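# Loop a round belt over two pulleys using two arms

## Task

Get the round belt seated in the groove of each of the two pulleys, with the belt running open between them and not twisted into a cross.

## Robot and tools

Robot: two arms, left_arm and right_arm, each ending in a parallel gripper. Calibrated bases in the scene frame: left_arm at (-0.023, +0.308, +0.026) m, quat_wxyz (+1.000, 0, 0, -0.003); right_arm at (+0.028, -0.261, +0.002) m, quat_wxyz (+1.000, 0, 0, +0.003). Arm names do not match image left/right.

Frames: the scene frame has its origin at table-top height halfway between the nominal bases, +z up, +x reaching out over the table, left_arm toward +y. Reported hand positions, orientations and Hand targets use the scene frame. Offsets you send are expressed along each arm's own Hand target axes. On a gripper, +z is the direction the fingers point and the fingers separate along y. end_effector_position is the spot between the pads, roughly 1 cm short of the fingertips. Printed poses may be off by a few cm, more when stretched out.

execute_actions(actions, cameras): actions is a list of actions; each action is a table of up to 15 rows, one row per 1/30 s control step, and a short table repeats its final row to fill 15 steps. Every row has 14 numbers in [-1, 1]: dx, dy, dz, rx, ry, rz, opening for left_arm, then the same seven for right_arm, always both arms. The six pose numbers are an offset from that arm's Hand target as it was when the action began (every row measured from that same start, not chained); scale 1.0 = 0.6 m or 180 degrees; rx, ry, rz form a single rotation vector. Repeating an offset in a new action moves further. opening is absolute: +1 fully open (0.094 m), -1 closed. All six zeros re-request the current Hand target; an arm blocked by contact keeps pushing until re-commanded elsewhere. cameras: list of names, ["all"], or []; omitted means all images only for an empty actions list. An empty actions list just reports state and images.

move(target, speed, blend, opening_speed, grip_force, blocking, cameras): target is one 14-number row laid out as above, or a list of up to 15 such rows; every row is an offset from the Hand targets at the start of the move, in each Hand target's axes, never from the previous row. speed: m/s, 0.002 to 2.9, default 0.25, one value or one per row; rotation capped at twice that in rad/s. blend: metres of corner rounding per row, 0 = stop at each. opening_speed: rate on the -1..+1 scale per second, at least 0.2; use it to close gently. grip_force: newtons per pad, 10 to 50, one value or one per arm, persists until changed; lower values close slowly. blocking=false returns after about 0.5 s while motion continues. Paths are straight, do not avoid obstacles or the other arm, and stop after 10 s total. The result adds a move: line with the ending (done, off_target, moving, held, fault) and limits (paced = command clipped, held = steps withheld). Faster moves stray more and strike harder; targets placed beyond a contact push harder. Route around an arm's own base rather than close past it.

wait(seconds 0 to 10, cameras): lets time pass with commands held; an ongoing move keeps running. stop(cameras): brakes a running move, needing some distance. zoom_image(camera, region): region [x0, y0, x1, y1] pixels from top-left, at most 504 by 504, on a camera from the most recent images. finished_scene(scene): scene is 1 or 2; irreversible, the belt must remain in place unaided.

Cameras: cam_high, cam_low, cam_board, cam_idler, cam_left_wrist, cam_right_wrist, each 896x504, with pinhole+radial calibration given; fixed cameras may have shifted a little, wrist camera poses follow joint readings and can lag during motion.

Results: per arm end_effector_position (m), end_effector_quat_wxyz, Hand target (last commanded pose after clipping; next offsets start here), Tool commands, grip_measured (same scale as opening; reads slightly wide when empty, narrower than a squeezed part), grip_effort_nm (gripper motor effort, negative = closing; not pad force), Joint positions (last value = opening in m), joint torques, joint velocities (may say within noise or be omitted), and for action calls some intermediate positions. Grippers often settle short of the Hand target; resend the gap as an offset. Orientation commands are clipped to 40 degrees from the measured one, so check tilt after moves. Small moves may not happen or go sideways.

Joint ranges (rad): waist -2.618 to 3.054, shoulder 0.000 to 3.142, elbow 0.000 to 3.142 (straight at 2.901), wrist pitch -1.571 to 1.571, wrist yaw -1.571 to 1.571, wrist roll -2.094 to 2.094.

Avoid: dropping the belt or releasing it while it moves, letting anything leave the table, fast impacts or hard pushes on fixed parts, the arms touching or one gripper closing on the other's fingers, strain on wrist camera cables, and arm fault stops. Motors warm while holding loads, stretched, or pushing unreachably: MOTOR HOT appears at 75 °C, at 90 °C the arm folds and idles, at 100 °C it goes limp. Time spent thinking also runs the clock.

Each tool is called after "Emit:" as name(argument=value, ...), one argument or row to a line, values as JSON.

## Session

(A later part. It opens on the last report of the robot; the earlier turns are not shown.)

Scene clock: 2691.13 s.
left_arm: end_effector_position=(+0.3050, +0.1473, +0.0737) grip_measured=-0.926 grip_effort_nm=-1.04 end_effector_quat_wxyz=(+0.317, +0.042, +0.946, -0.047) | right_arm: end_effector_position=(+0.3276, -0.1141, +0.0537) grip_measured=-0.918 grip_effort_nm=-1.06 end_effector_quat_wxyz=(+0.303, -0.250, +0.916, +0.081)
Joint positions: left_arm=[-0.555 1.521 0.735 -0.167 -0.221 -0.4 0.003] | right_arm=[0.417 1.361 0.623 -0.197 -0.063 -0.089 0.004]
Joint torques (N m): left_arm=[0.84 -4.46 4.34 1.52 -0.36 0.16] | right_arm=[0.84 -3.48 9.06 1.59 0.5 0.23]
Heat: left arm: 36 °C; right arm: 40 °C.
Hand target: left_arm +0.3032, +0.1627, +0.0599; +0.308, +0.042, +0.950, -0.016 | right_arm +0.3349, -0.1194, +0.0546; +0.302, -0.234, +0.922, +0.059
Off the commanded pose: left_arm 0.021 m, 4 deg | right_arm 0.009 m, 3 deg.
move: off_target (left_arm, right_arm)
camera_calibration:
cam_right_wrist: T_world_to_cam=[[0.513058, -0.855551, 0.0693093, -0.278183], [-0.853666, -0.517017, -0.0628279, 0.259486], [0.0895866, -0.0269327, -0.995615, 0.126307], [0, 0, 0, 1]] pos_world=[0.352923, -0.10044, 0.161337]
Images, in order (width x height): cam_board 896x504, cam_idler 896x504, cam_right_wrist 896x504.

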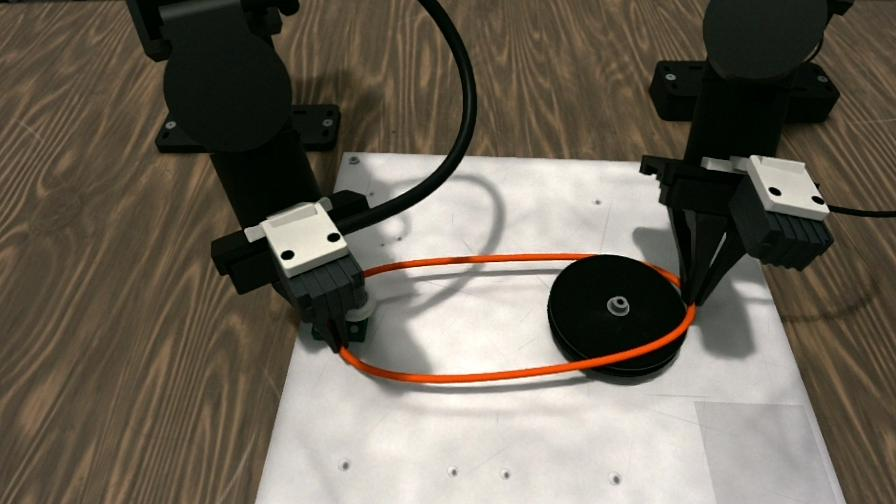

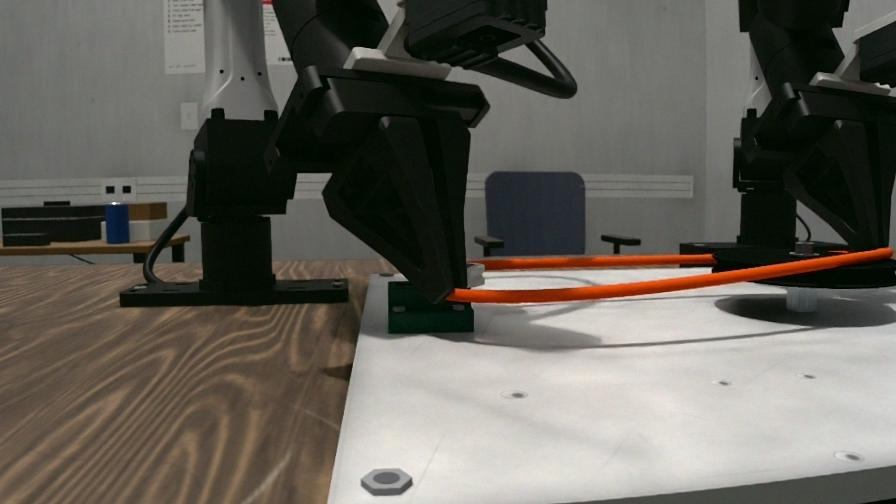

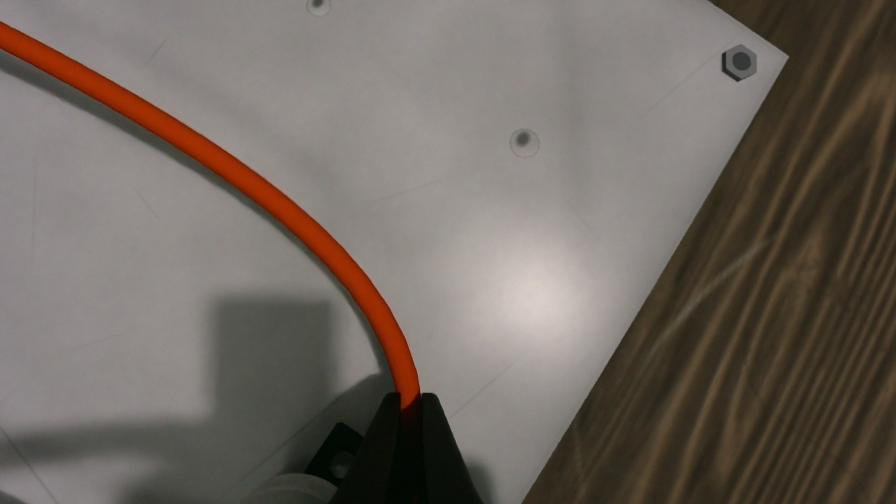

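Emit:
move(
  target=[0,0,0,0,0,0,-1, 0,0,0,0,0,0,-0.8],
  speed=0.02,
  opening_speed=0.3,
  cameras=["cam_idler","cam_board","cam_right_wrist"],
)

Emit:
zoom_image(
  camera="cam_idler",
  region=[340, 180, 600, 330],
)

Emit:
zoom_image(
  camera="cam_board",
  region=[290, 220, 450, 380],
)

Scene clock: 2709.30 s.
left_arm: end_effector_position=(+0.3050, +0.1473, +0.0737) grip_measured=-0.926 grip_effort_nm=-1.04 end_effector_quat_wxyz=(+0.317, +0.042, +0.946, -0.047) | right_arm: end_effector_position=(+0.3285, -0.1163, +0.0527) grip_measured=-0.803 grip_effort_nm=0.12 end_effector_quat_wxyz=(+0.303, -0.248, +0.917, +0.075)
Joint positions: left_arm=[-0.555 1.521 0.735 -0.167 -0.221 -0.4 0.003] | right_arm=[0.417 1.363 0.623 -0.197 -0.049 -0.089 0.009]
Joint torques (N m): left_arm=[0.95 -4.56 4.29 1.5 -0.36 0.23] | right_arm=[0.87 -3.71 9.09 1.59 0.37 0.24]
Heat: left arm: 36 °C; right arm: 39 °C.
Hand target: left_arm +0.3032, +0.1627, +0.0599; +0.308, +0.042, +0.950, -0.016 | right_arm +0.3349, -0.1194, +0.0547; +0.302, -0.234, +0.922, +0.059
Off the commanded pose: left_arm 0.021 m, 4 deg | right_arm 0.007 m, 2 deg.
move: off_target (left_arm)
camera_calibration:
cam_right_wrist: T_world_to_cam=[[0.505948, -0.858845, 0.0800182, -0.2791], [-0.857705, -0.510761, -0.0588637, 0.260882], [0.091425, -0.0388501, -0.995054, 0.123271], [0, 0, 0, 1]] pos_world=[0.353699, -0.101666, 0.16035]
Images, in order (width x height): cam_board 896x504, cam_idler 896x504, cam_right_wrist 896x504.

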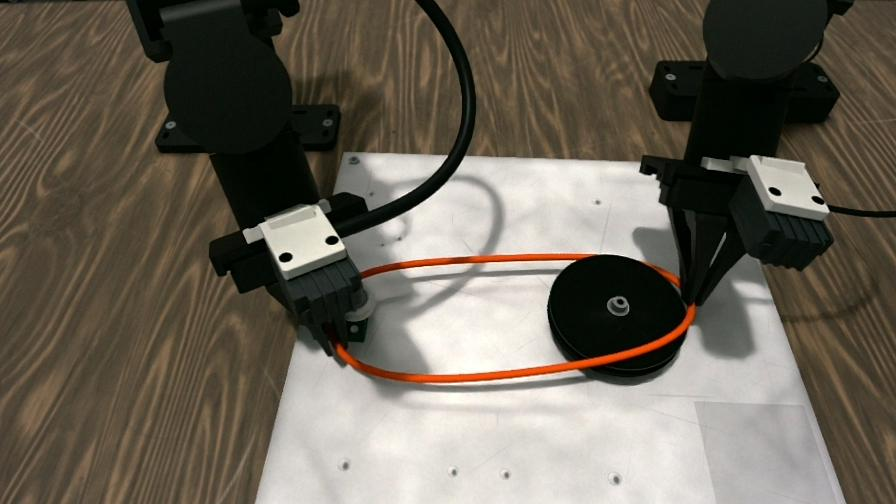

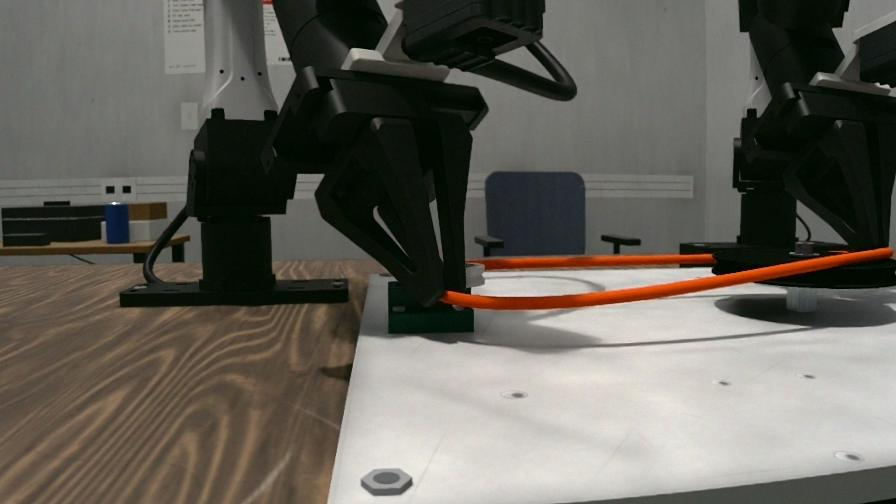

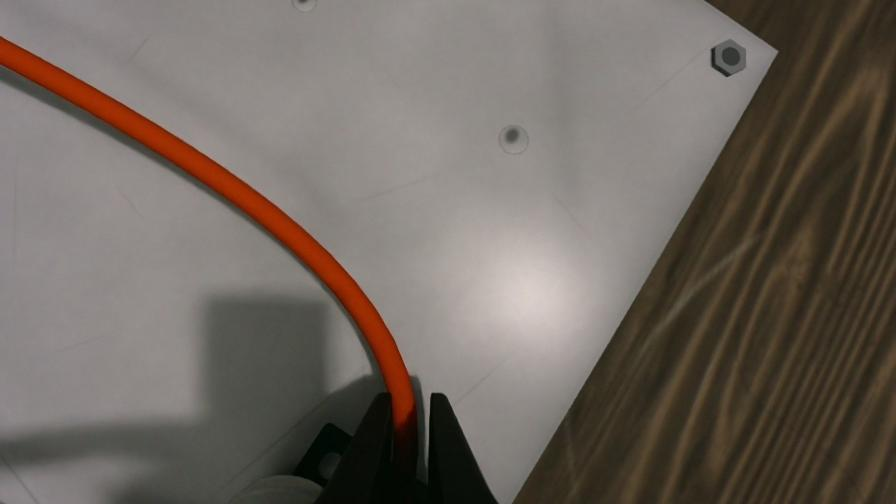

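Scaled by 1.938 from the camera's 896x504 image, which has a finer 1280x720 frame.

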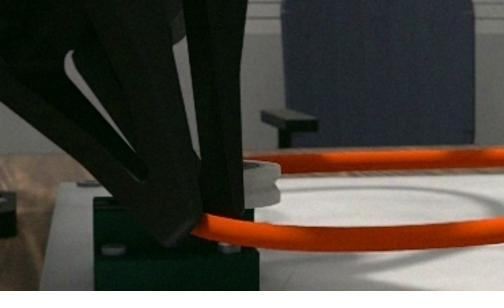

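Scaled by 3.150 from the camera's 896x504 image, which has a finer 1280x720 frame.

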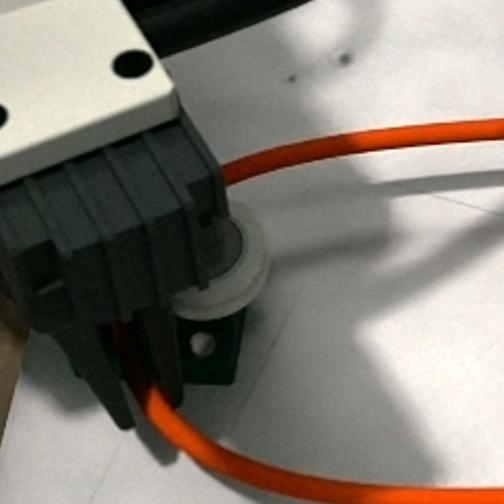

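Emit:
move(
  target=[0,0,0,0,0,0,-1, -0.0210,0.0080,0.0058,0,0,0,-0.8],
  speed=0.02,
  cameras=["cam_idler","cam_board","cam_right_wrist"],
)

Emit:
zoom_image(
  camera="cam_idler",
  region=[340, 180, 600, 330],
)

Emit:
zoom_image(
  camera="cam_board",
  region=[290, 220, 450, 380],
)

Scene clock: 2726.87 s.
left_arm: end_effector_position=(+0.3044, +0.1476, +0.0730) grip_measured=-0.926 grip_effort_nm=-1.04 end_effector_quat_wxyz=(+0.316, +0.043, +0.947, -0.046) | right_arm: end_effector_position=(+0.3369, -0.1064, +0.0555) grip_measured=-0.803 grip_effort_nm=0.11 end_effector_quat_wxyz=(+0.303, -0.247, +0.917, +0.076)
Joint positions: left_arm=[-0.555 1.521 0.733 -0.167 -0.221 -0.4 0.003] | right_arm=[0.439 1.407 0.668 -0.197 -0.038 -0.069 0.009]
Joint torques (N m): left_arm=[0.83 -4.56 4.57 1.41 -0.32 0.22] | right_arm=[0.95 -4.48 9.63 1.48 0.41 0.23]
Heat: left arm: 36 °C; right arm: 39 °C.
Hand target: left_arm +0.3032, +0.1627, +0.0598; +0.308, +0.042, +0.950, -0.016 | right_arm +0.3433, -0.1092, +0.0591; +0.302, -0.235, +0.922, +0.059
Off the commanded pose: left_arm 0.020 m, 4 deg | right_arm 0.008 m, 3 deg.
move: off_target (left_arm, right_arm)
camera_calibration:
cam_right_wrist: T_world_to_cam=[[0.505373, -0.85946, 0.0769808, -0.274695], [-0.858088, -0.509959, -0.0602152, 0.27358], [0.0910097, -0.0356252, -0.995213, 0.12613], [0, 0, 0, 1]] pos_world=[0.3621, -0.0920811, 0.163146]
Images, in order (width x height): cam_board 896x504, cam_idler 896x504, cam_right_wrist 896x504.

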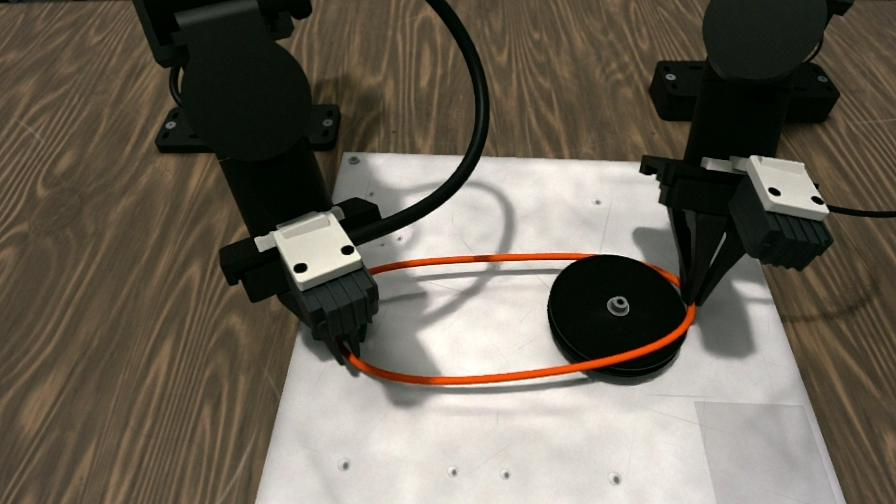

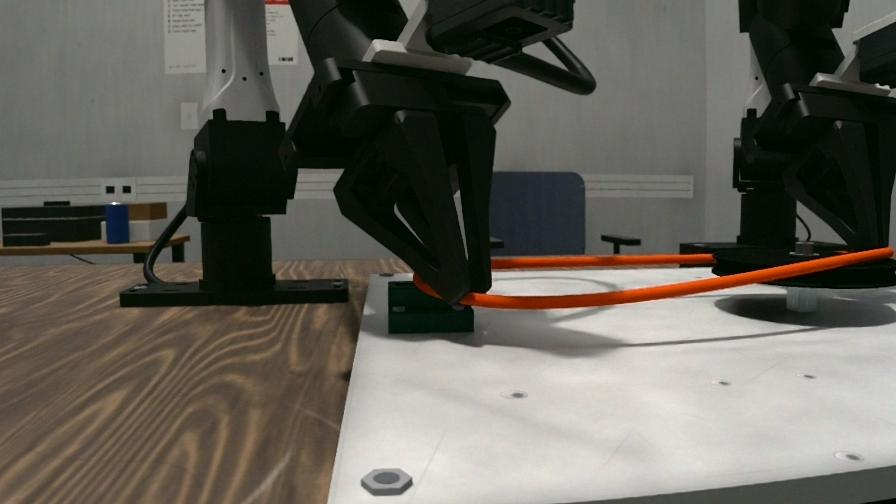

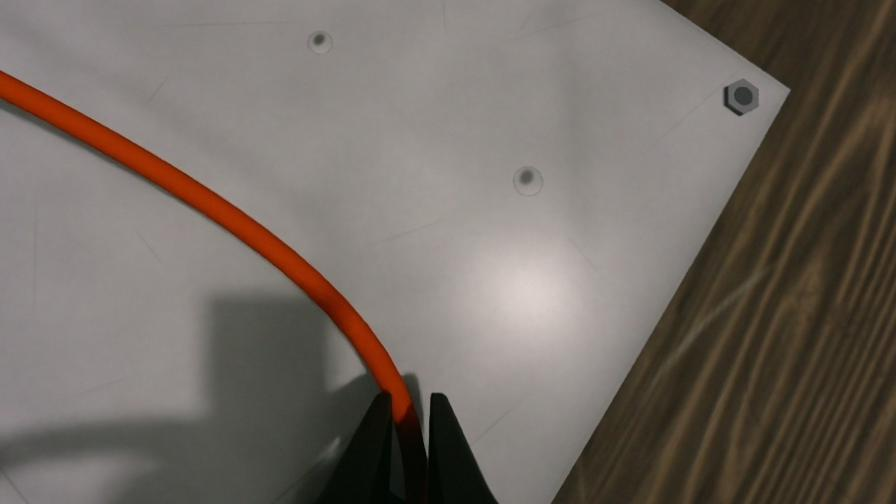

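Scaled by 1.938 from the camera's 896x504 image, which has a finer 1280x720 frame.

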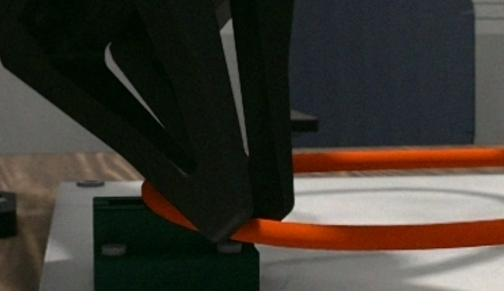

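Scaled by 3.150 from the camera's 896x504 image, which has a finer 1280x720 frame.

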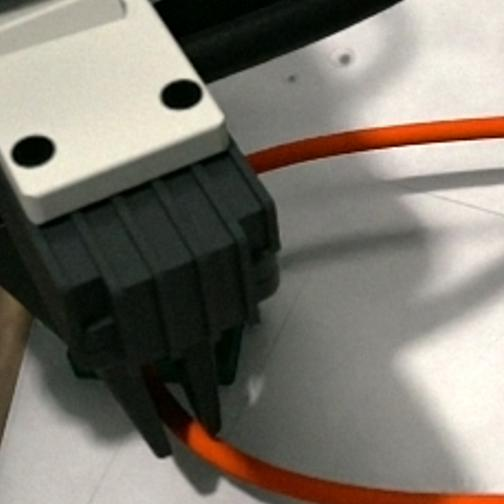

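Emit:
move(
  target=[0,0,0,0,0,0,-1, 0,0,0,0,0,0,-0.3],
  speed=0.02,
  opening_speed=0.3,
  cameras=["cam_idler","cam_board","cam_right_wrist"],
)

Emit:
zoom_image(
  camera="cam_idler",
  region=[340, 180, 600, 330],
)

Emit:
zoom_image(
  camera="cam_board",
  region=[290, 220, 450, 380],
)

Scene clock: 2740.37 s.
left_arm: end_effector_position=(+0.3044, +0.1476, +0.0730) grip_measured=-0.926 grip_effort_nm=-1.04 end_effector_quat_wxyz=(+0.316, +0.043, +0.947, -0.046) | right_arm: end_effector_position=(+0.3386, -0.1099, +0.0554) grip_measured=-0.303 grip_effort_nm=0.12 end_effector_quat_wxyz=(+0.305, -0.244, +0.918, +0.065)
Joint positions: left_arm=[-0.555 1.521 0.733 -0.167 -0.221 -0.4 0.003] | right_arm=[0.439 1.407 0.668 -0.197 -0.015 -0.069 0.033]
Joint torques (N m): left_arm=[0.76 -4.3 4.71 1.48 -0.32 0.21] | right_arm=[0.98 -4.44 9.68 1.48 0.28 0.23]
Heat: left arm: 35 °C; right arm: 41 °C.
Hand target: left_arm +0.3032, +0.1627, +0.0598; +0.308, +0.042, +0.950, -0.016 | right_arm +0.3433, -0.1092, +0.0591; +0.302, -0.235, +0.922, +0.059
Off the commanded pose: left_arm 0.020 m, 4 deg | right_arm 0.006 m, 1 deg.
move: off_target (left_arm)
camera_calibration:
cam_right_wrist: T_world_to_cam=[[0.492884, -0.864845, 0.0954387, -0.276027], [-0.864519, -0.499168, -0.0586347, 0.276577], [0.0983499, -0.0536085, -0.993707, 0.121156], [0, 0, 0, 1]] pos_world=[0.36324, -0.0941676, 0.162954]
Images, in order (width x height): cam_board 896x504, cam_idler 896x504, cam_right_wrist 896x504.

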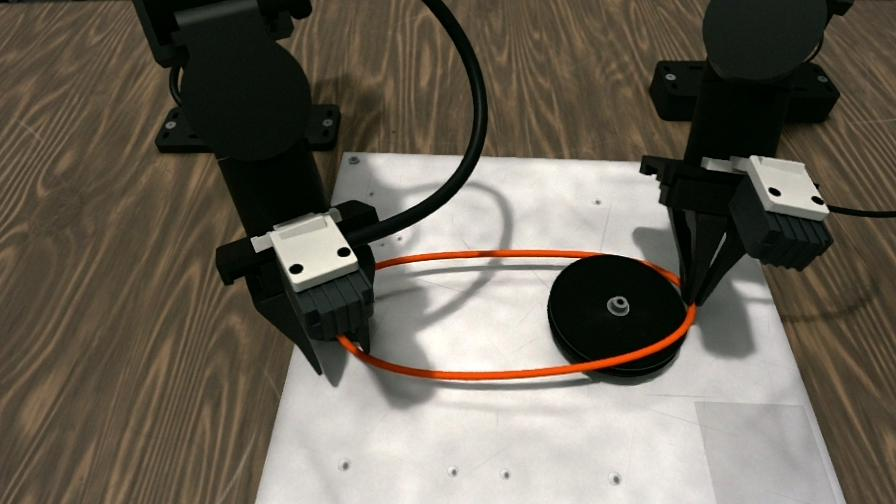

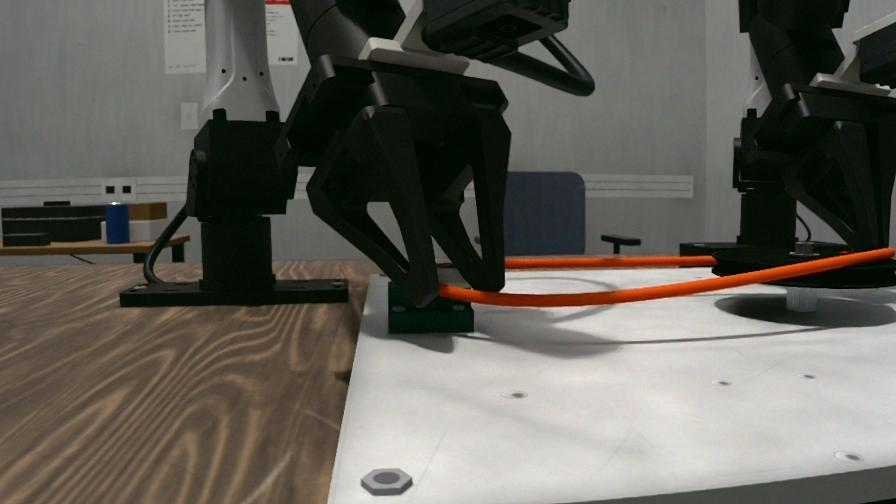

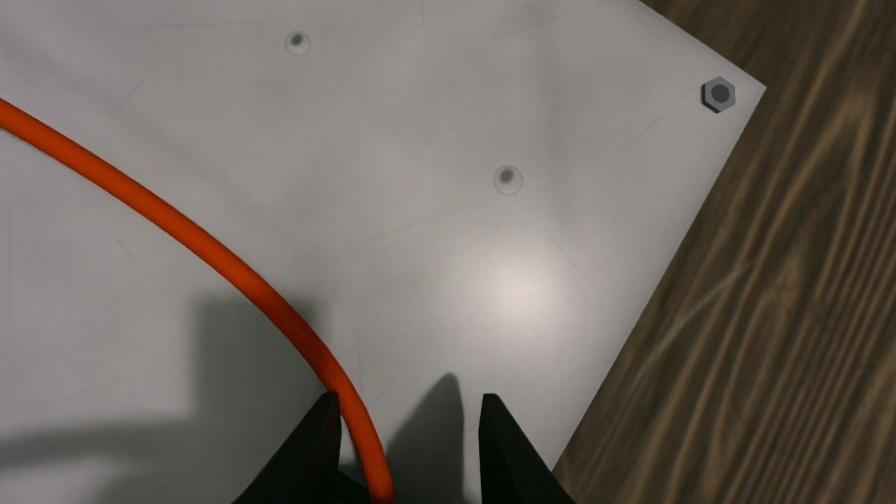

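Scaled by 1.938 from the camera's 896x504 image, which has a finer 1280x720 frame.

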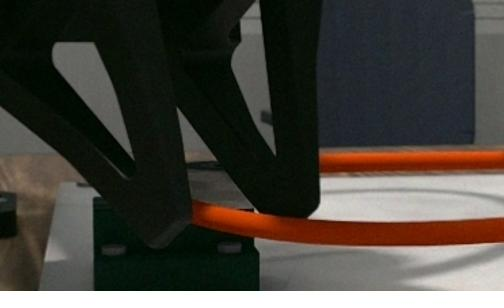

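Scaled by 3.150 from the camera's 896x504 image, which has a finer 1280x720 frame.

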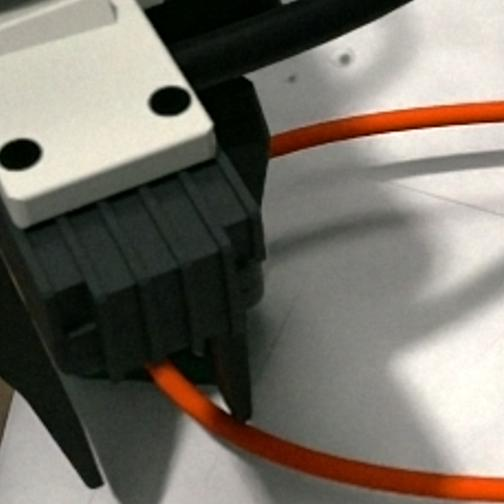

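Emit:
move(
  target=[
    [0,0,0,0,0,0,-1, 0,0.013,0,0,0,0,-0.3],
    [0,0,0,0,0,0,-1, 0,0.013,-0.06,0,0,0,-0.3],
  ],
  speed=0.03,
  cameras=["cam_idler","cam_board","cam_right_wrist"],
)

Emit:
zoom_image(
  camera="cam_idler",
  region=[340, 180, 600, 330],
)

Emit:
zoom_image(
  camera="cam_board",
  region=[290, 220, 450, 380],
)

Scene clock: 2754.20 s.
left_arm: end_effector_position=(+0.3044, +0.1476, +0.0730) grip_measured=-0.926 grip_effort_nm=-1.04 end_effector_quat_wxyz=(+0.316, +0.043, +0.947, -0.046) | right_arm: end_effector_position=(+0.3207, -0.1118, +0.0767) grip_measured=-0.303 grip_effort_nm=0.12 end_effector_quat_wxyz=(+0.300, -0.241, +0.921, +0.063)
Joint positions: left_arm=[-0.555 1.521 0.733 -0.167 -0.221 -0.4 0.003] | right_arm=[0.469 1.298 0.688 -0.338 0.006 -0.04 0.033]
Joint torques (N m): left_arm=[1.02 -4.4 4.85 1.45 -0.41 0.24] | right_arm=[1.36 -6.99 9.63 1.26 0.29 0.23]
Heat: left arm: 35 °C; right arm: 42 °C.
Hand target: left_arm +0.3032, +0.1627, +0.0598; +0.308, +0.042, +0.950, -0.016 | right_arm +0.3206, -0.1114, +0.0879; +0.302, -0.234, +0.922, +0.059
Off the commanded pose: left_arm 0.020 m, 4 deg | right_arm 0.011 m, 1 deg.
move: off_target (left_arm, right_arm)
camera_calibration:
cam_right_wrist: T_world_to_cam=[[0.488417, -0.867436, 0.0948827, -0.269684], [-0.868292, -0.493923, -0.0459272, 0.262158], [0.0867037, -0.0599542, -0.994428, 0.147179], [0, 0, 0, 1]] pos_world=[0.346587, -0.0956245, 0.183988]
Images, in order (width x height): cam_board 896x504, cam_idler 896x504, cam_right_wrist 896x504.

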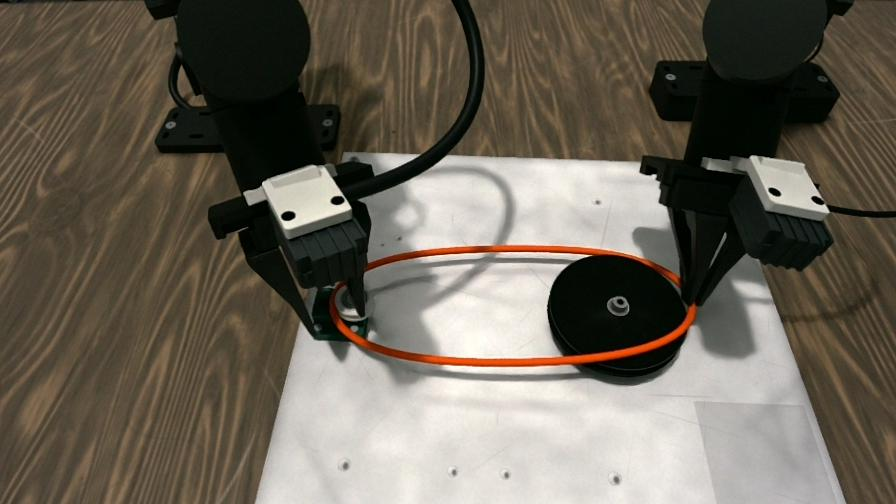

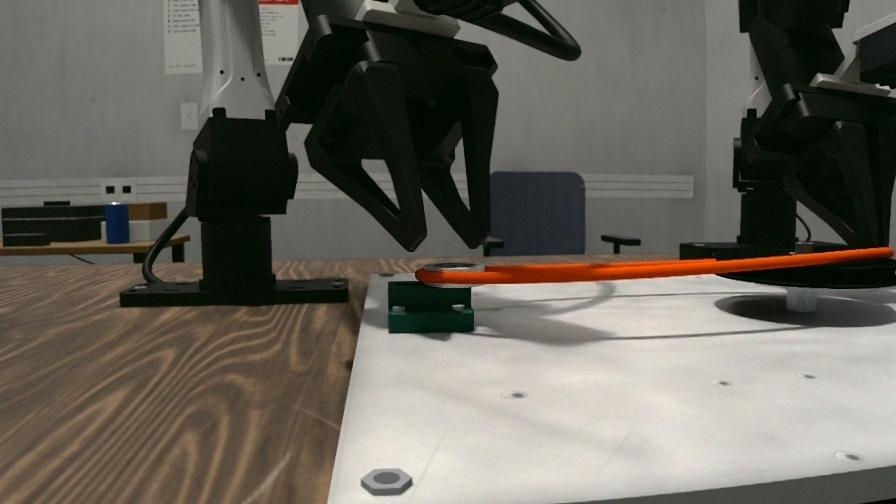

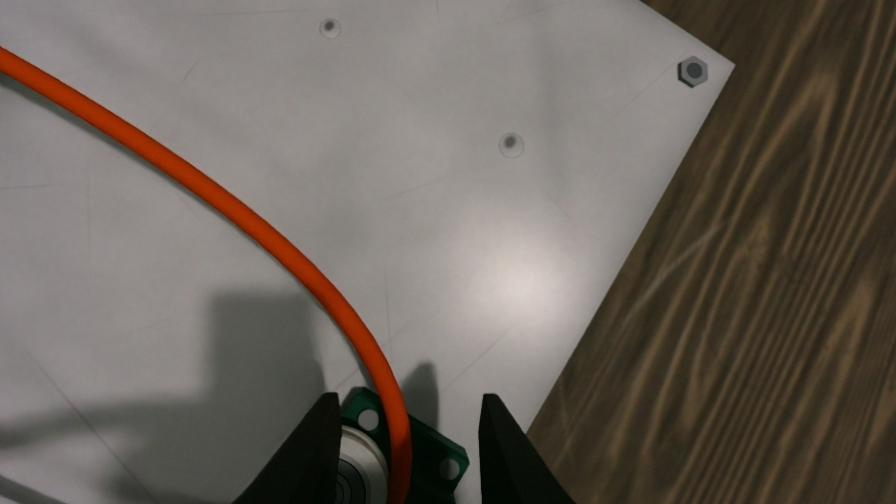

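Scaled by 1.938 from the camera's 896x504 image, which has a finer 1280x720 frame.

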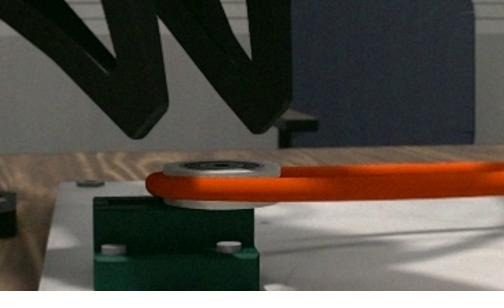

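Scaled by 3.150 from the camera's 896x504 image, which has a finer 1280x720 frame.

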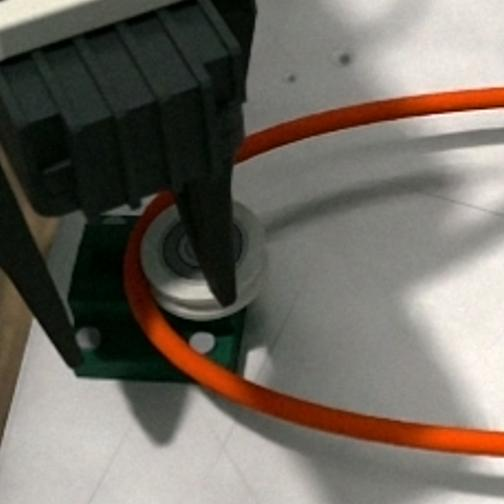

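Emit:
move(
  target=[0,0,0,0,0,0,-1, -0.0487,-0.0028,-0.0676,0,0,0,-0.3],
  speed=0.06,
  cameras=["cam_idler","cam_board","cam_left_wrist"],
)

Emit:
zoom_image(
  camera="cam_idler",
  region=[640, 200, 896, 330],
)

Emit:
zoom_image(
  camera="cam_board",
  region=[290, 220, 450, 380],
)

Emit:
zoom_image(
  camera="cam_board",
  region=[520, 220, 740, 420],
)

Scene clock: 2764.50 s.
left_arm: end_effector_position=(+0.3044, +0.1476, +0.0730) grip_measured=-0.926 grip_effort_nm=-1.04 end_effector_quat_wxyz=(+0.316, +0.043, +0.947, -0.046) | right_arm: end_effector_position=(+0.3233, -0.1105, +0.1275) grip_measured=-0.303 grip_effort_nm=0.12 end_effector_quat_wxyz=(+0.301, -0.241, +0.920, +0.064)
Joint positions: left_arm=[-0.555 1.521 0.733 -0.167 -0.221 -0.4 0.003] | right_arm=[0.469 1.25 0.862 -0.556 0.006 -0.04 0.033]
Joint torques (N m): left_arm=[1.07 -4.52 4.79 1.52 -0.35 0.22] | right_arm=[1.33 -6.58 9.87 1.26 0.28 0.22]
Heat: left arm: 35 °C; right arm: 42 °C.
Hand target: left_arm +0.3032, +0.1627, +0.0598; +0.308, +0.042, +0.950, -0.016 | right_arm +0.3207, -0.1114, +0.1380; +0.302, -0.234, +0.922, +0.059
Off the commanded pose: left_arm 0.020 m, 4 deg | right_arm 0.011 m, 1 deg.
move: off_target (left_arm, right_arm)
camera_calibration:
cam_left_wrist: T_world_to_cam=[[-0.0959743, -0.98624, 0.134609, 0.15616], [-0.991586, 0.082928, -0.0993978, 0.3377], [0.0868673, -0.143016, -0.985901, 0.163958], [0, 0, 0, 1]] pos_world=[0.335603, 0.149455, 0.174192]
Images, in order (width x height): cam_board 896x504, cam_idler 896x504, cam_left_wrist 896x504.

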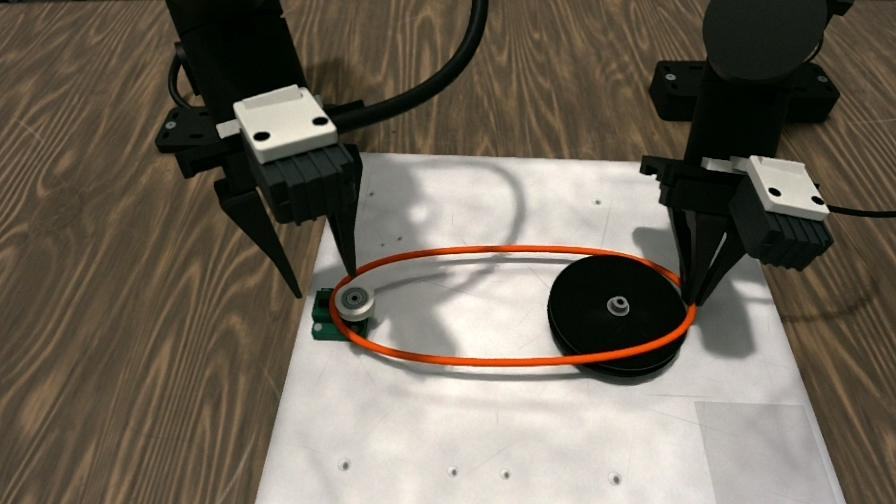

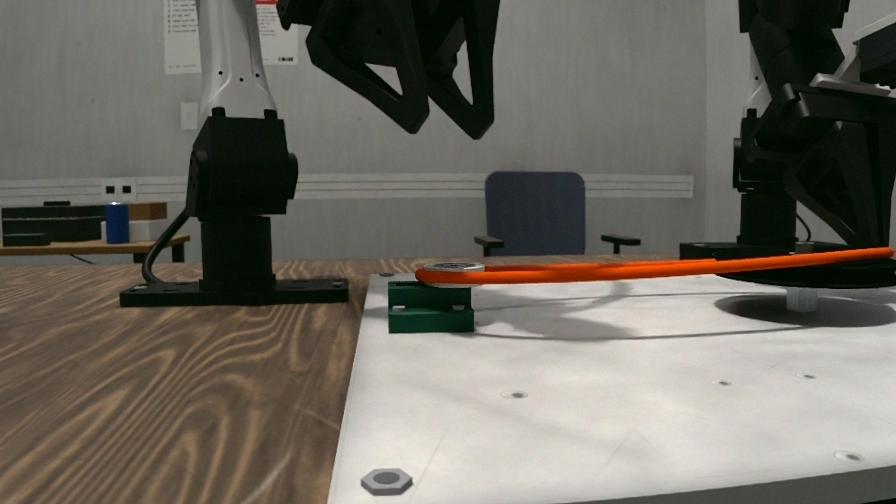

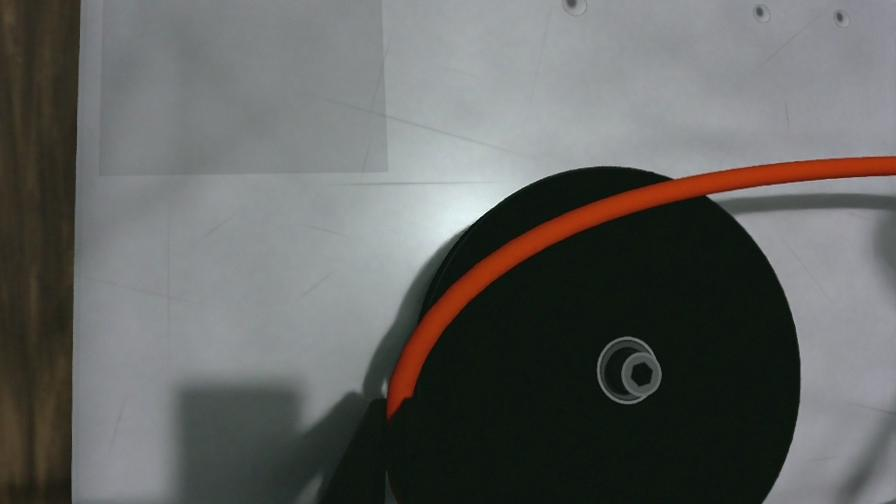

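Scaled by 1.969 from the camera's 896x504 image, which has a finer 1280x720 frame.

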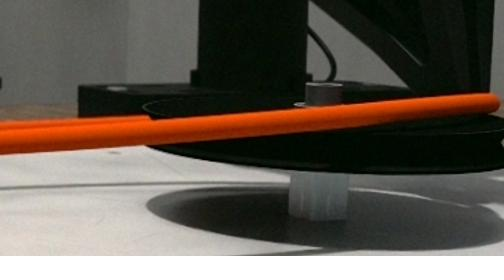

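Scaled by 3.150 from the camera's 896x504 image, which has a finer 1280x720 frame.

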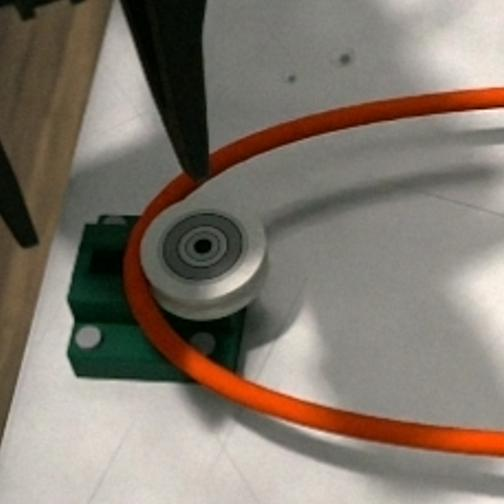

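Scaled by 2.291 from the camera's 896x504 image, which has a finer 1280x720 frame.

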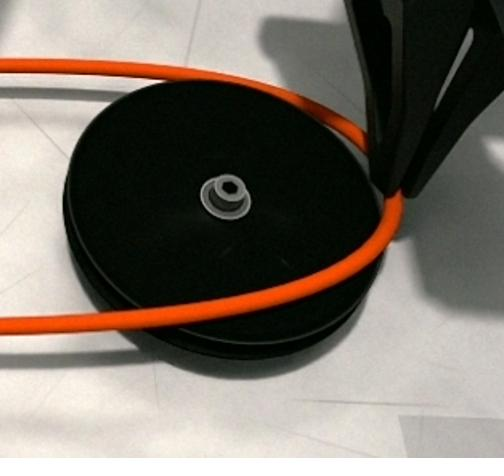

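Emit:
move(
  target=[-0.0098,0,-0.0135,0.0012,0.0166,-0.0009,-1, 0,0,0,0,0,0,-0.3],
  speed=0.02,
  cameras=["cam_idler","cam_board"],
)

Emit:
zoom_image(
  camera="cam_idler",
  region=[640, 200, 896, 330],
)

Emit:
zoom_image(
  camera="cam_idler",
  region=[340, 180, 600, 330],
)

Emit:
zoom_image(
  camera="cam_board",
  region=[520, 220, 740, 420],
)

Scene clock: 2804.97 s.
left_arm: end_effector_position=(+0.3042, +0.1509, +0.0748) grip_measured=-0.926 grip_effort_nm=-1.04 end_effector_quat_wxyz=(+0.302, +0.039, +0.951, -0.045) | right_arm: end_effector_position=(+0.3233, -0.1105, +0.1275) grip_measured=-0.303 grip_effort_nm=0.12 end_effector_quat_wxyz=(+0.301, -0.241, +0.920, +0.064)
Joint positions: left_arm=[-0.54 1.521 0.76 -0.219 -0.204 -0.4 0.003] | right_arm=[0.469 1.25 0.862 -0.556 0.006 -0.04 0.033]
Joint torques (N m): left_arm=[0.85 -4.77 8.38 0.76 -0.18 0.16] | right_arm=[1.33 -6.58 9.87 1.27 0.28 0.22]
Heat: left arm: 35 °C; right arm: 46 °C.
Hand target: left_arm +0.3032, +0.1628, +0.0699; +0.283, +0.041, +0.958, -0.017 | right_arm +0.3207, -0.1114, +0.1380; +0.302, -0.234, +0.922, +0.059
Off the commanded pose: left_arm 0.013 m, 4 deg | right_arm 0.011 m, 1 deg.
move: off_target (left_arm, right_arm)
Images, in order (width x height): cam_board 896x504, cam_idler 896x504.

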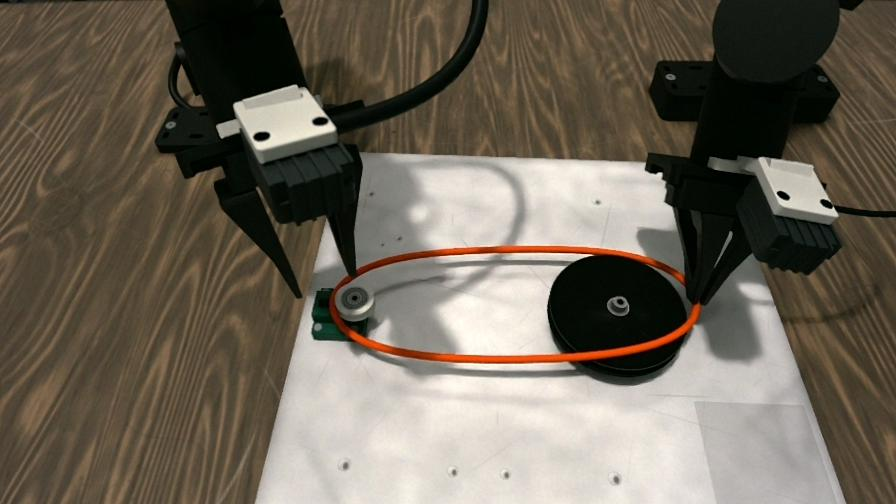

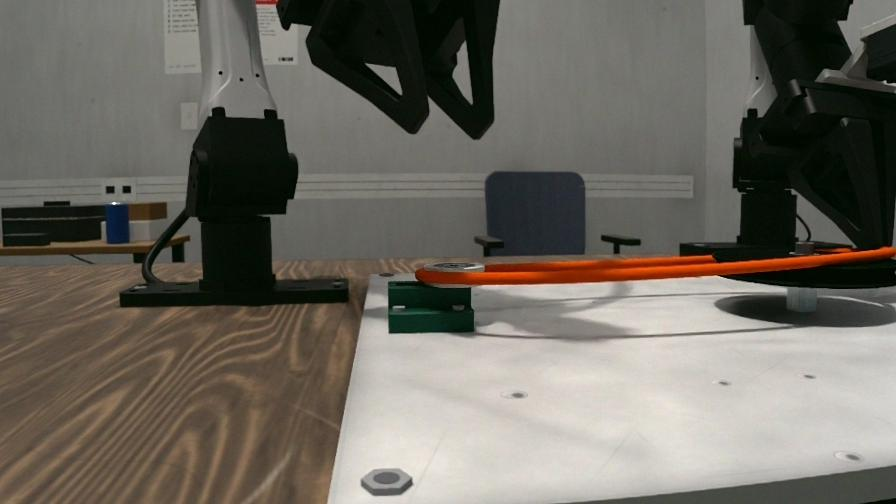

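Scaled by 1.969 from the camera's 896x504 image, which has a finer 1280x720 frame.

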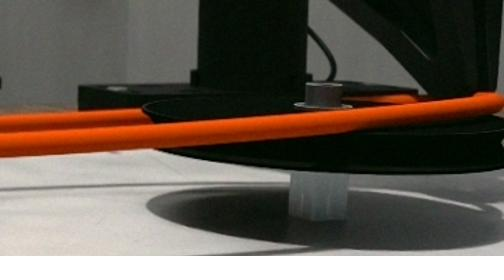

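Scaled by 1.938 from the camera's 896x504 image, which has a finer 1280x720 frame.

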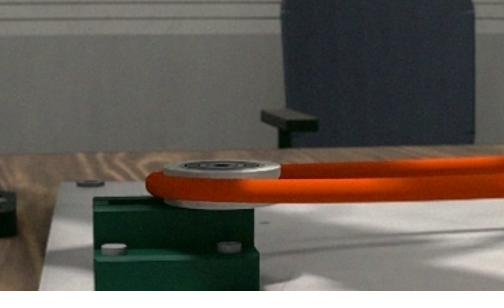

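Scaled by 2.291 from the camera's 896x504 image, which has a finer 1280x720 frame.

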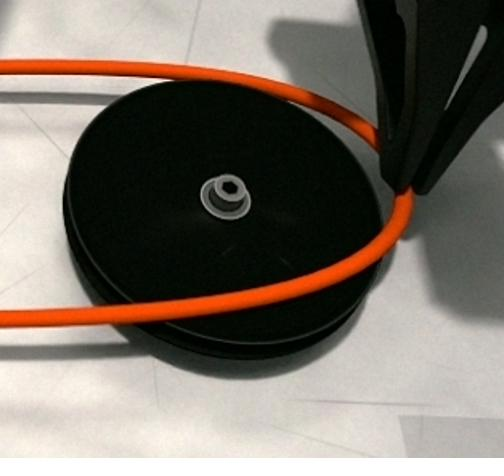

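Emit:
move(
  target=[-0.0062,0,-0.0078,0.0008,0.0111,-0.0006,-1, 0,0,0,0,0,0,-0.3],
  speed=0.02,
  cameras=["cam_idler","cam_board"],
)

Emit:
zoom_image(
  camera="cam_idler",
  region=[640, 200, 896, 330],
)

Emit:
zoom_image(
  camera="cam_idler",
  region=[340, 180, 600, 330],
)

Emit:
zoom_image(
  camera="cam_board",
  region=[520, 220, 740, 420],
)

Scene clock: 2818.07 s.
left_arm: end_effector_position=(+0.3048, +0.1510, +0.0818) grip_measured=-0.926 grip_effort_nm=-1.04 end_effector_quat_wxyz=(+0.287, +0.039, +0.956, -0.046) | right_arm: end_effector_position=(+0.3233, -0.1105, +0.1275) grip_measured=-0.303 grip_effort_nm=0.12 end_effector_quat_wxyz=(+0.301, -0.241, +0.920, +0.064)
Joint positions: left_arm=[-0.529 1.521 0.811 -0.297 -0.184 -0.4 0.003] | right_arm=[0.469 1.25 0.862 -0.556 0.006 -0.04 0.033]
Joint torques (N m): left_arm=[0.84 -4.48 8.39 0.77 -0.2 0.23] | right_arm=[1.35 -6.58 9.87 1.27 0.29 0.23]
Heat: left arm: 37 °C; right arm: 46 °C.
Hand target: left_arm +0.3039, +0.1628, +0.0759; +0.267, +0.041, +0.963, -0.018 | right_arm +0.3207, -0.1114, +0.1380; +0.302, -0.234, +0.922, +0.059
Off the commanded pose: left_arm 0.013 m, 4 deg | right_arm 0.011 m, 1 deg.
move: off_target (left_arm, right_arm)
Images, in order (width x height): cam_board 896x504, cam_idler 896x504.

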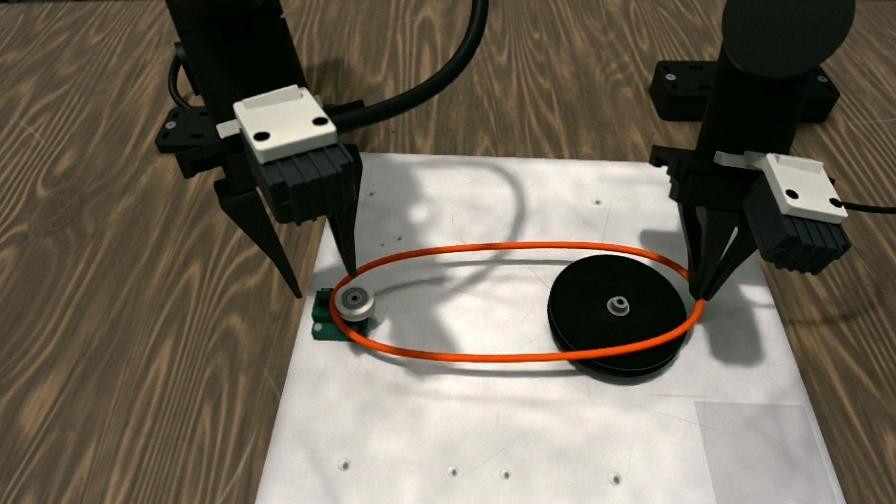

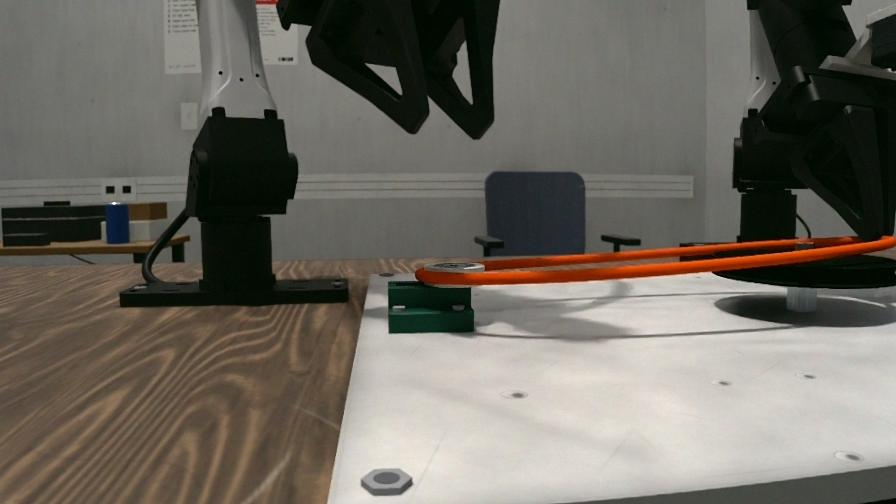

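Scaled by 1.969 from the camera's 896x504 image, which has a finer 1280x720 frame.

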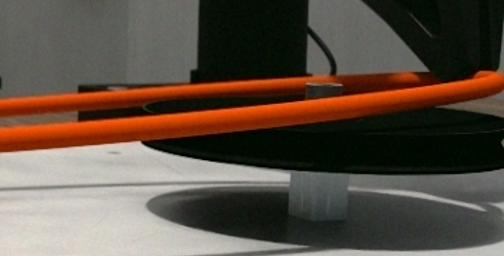

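Scaled by 1.938 from the camera's 896x504 image, which has a finer 1280x720 frame.

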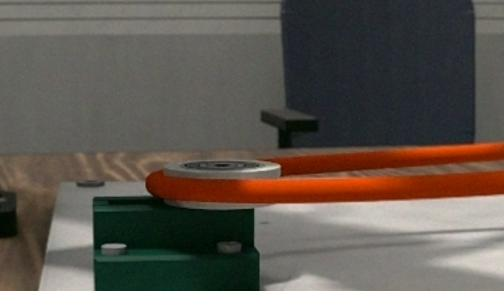

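Scaled by 2.291 from the camera's 896x504 image, which has a finer 1280x720 frame.

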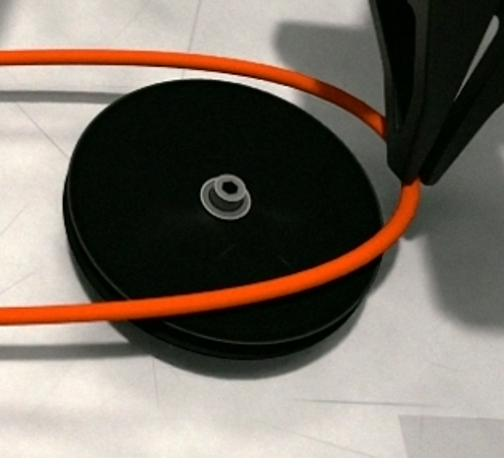

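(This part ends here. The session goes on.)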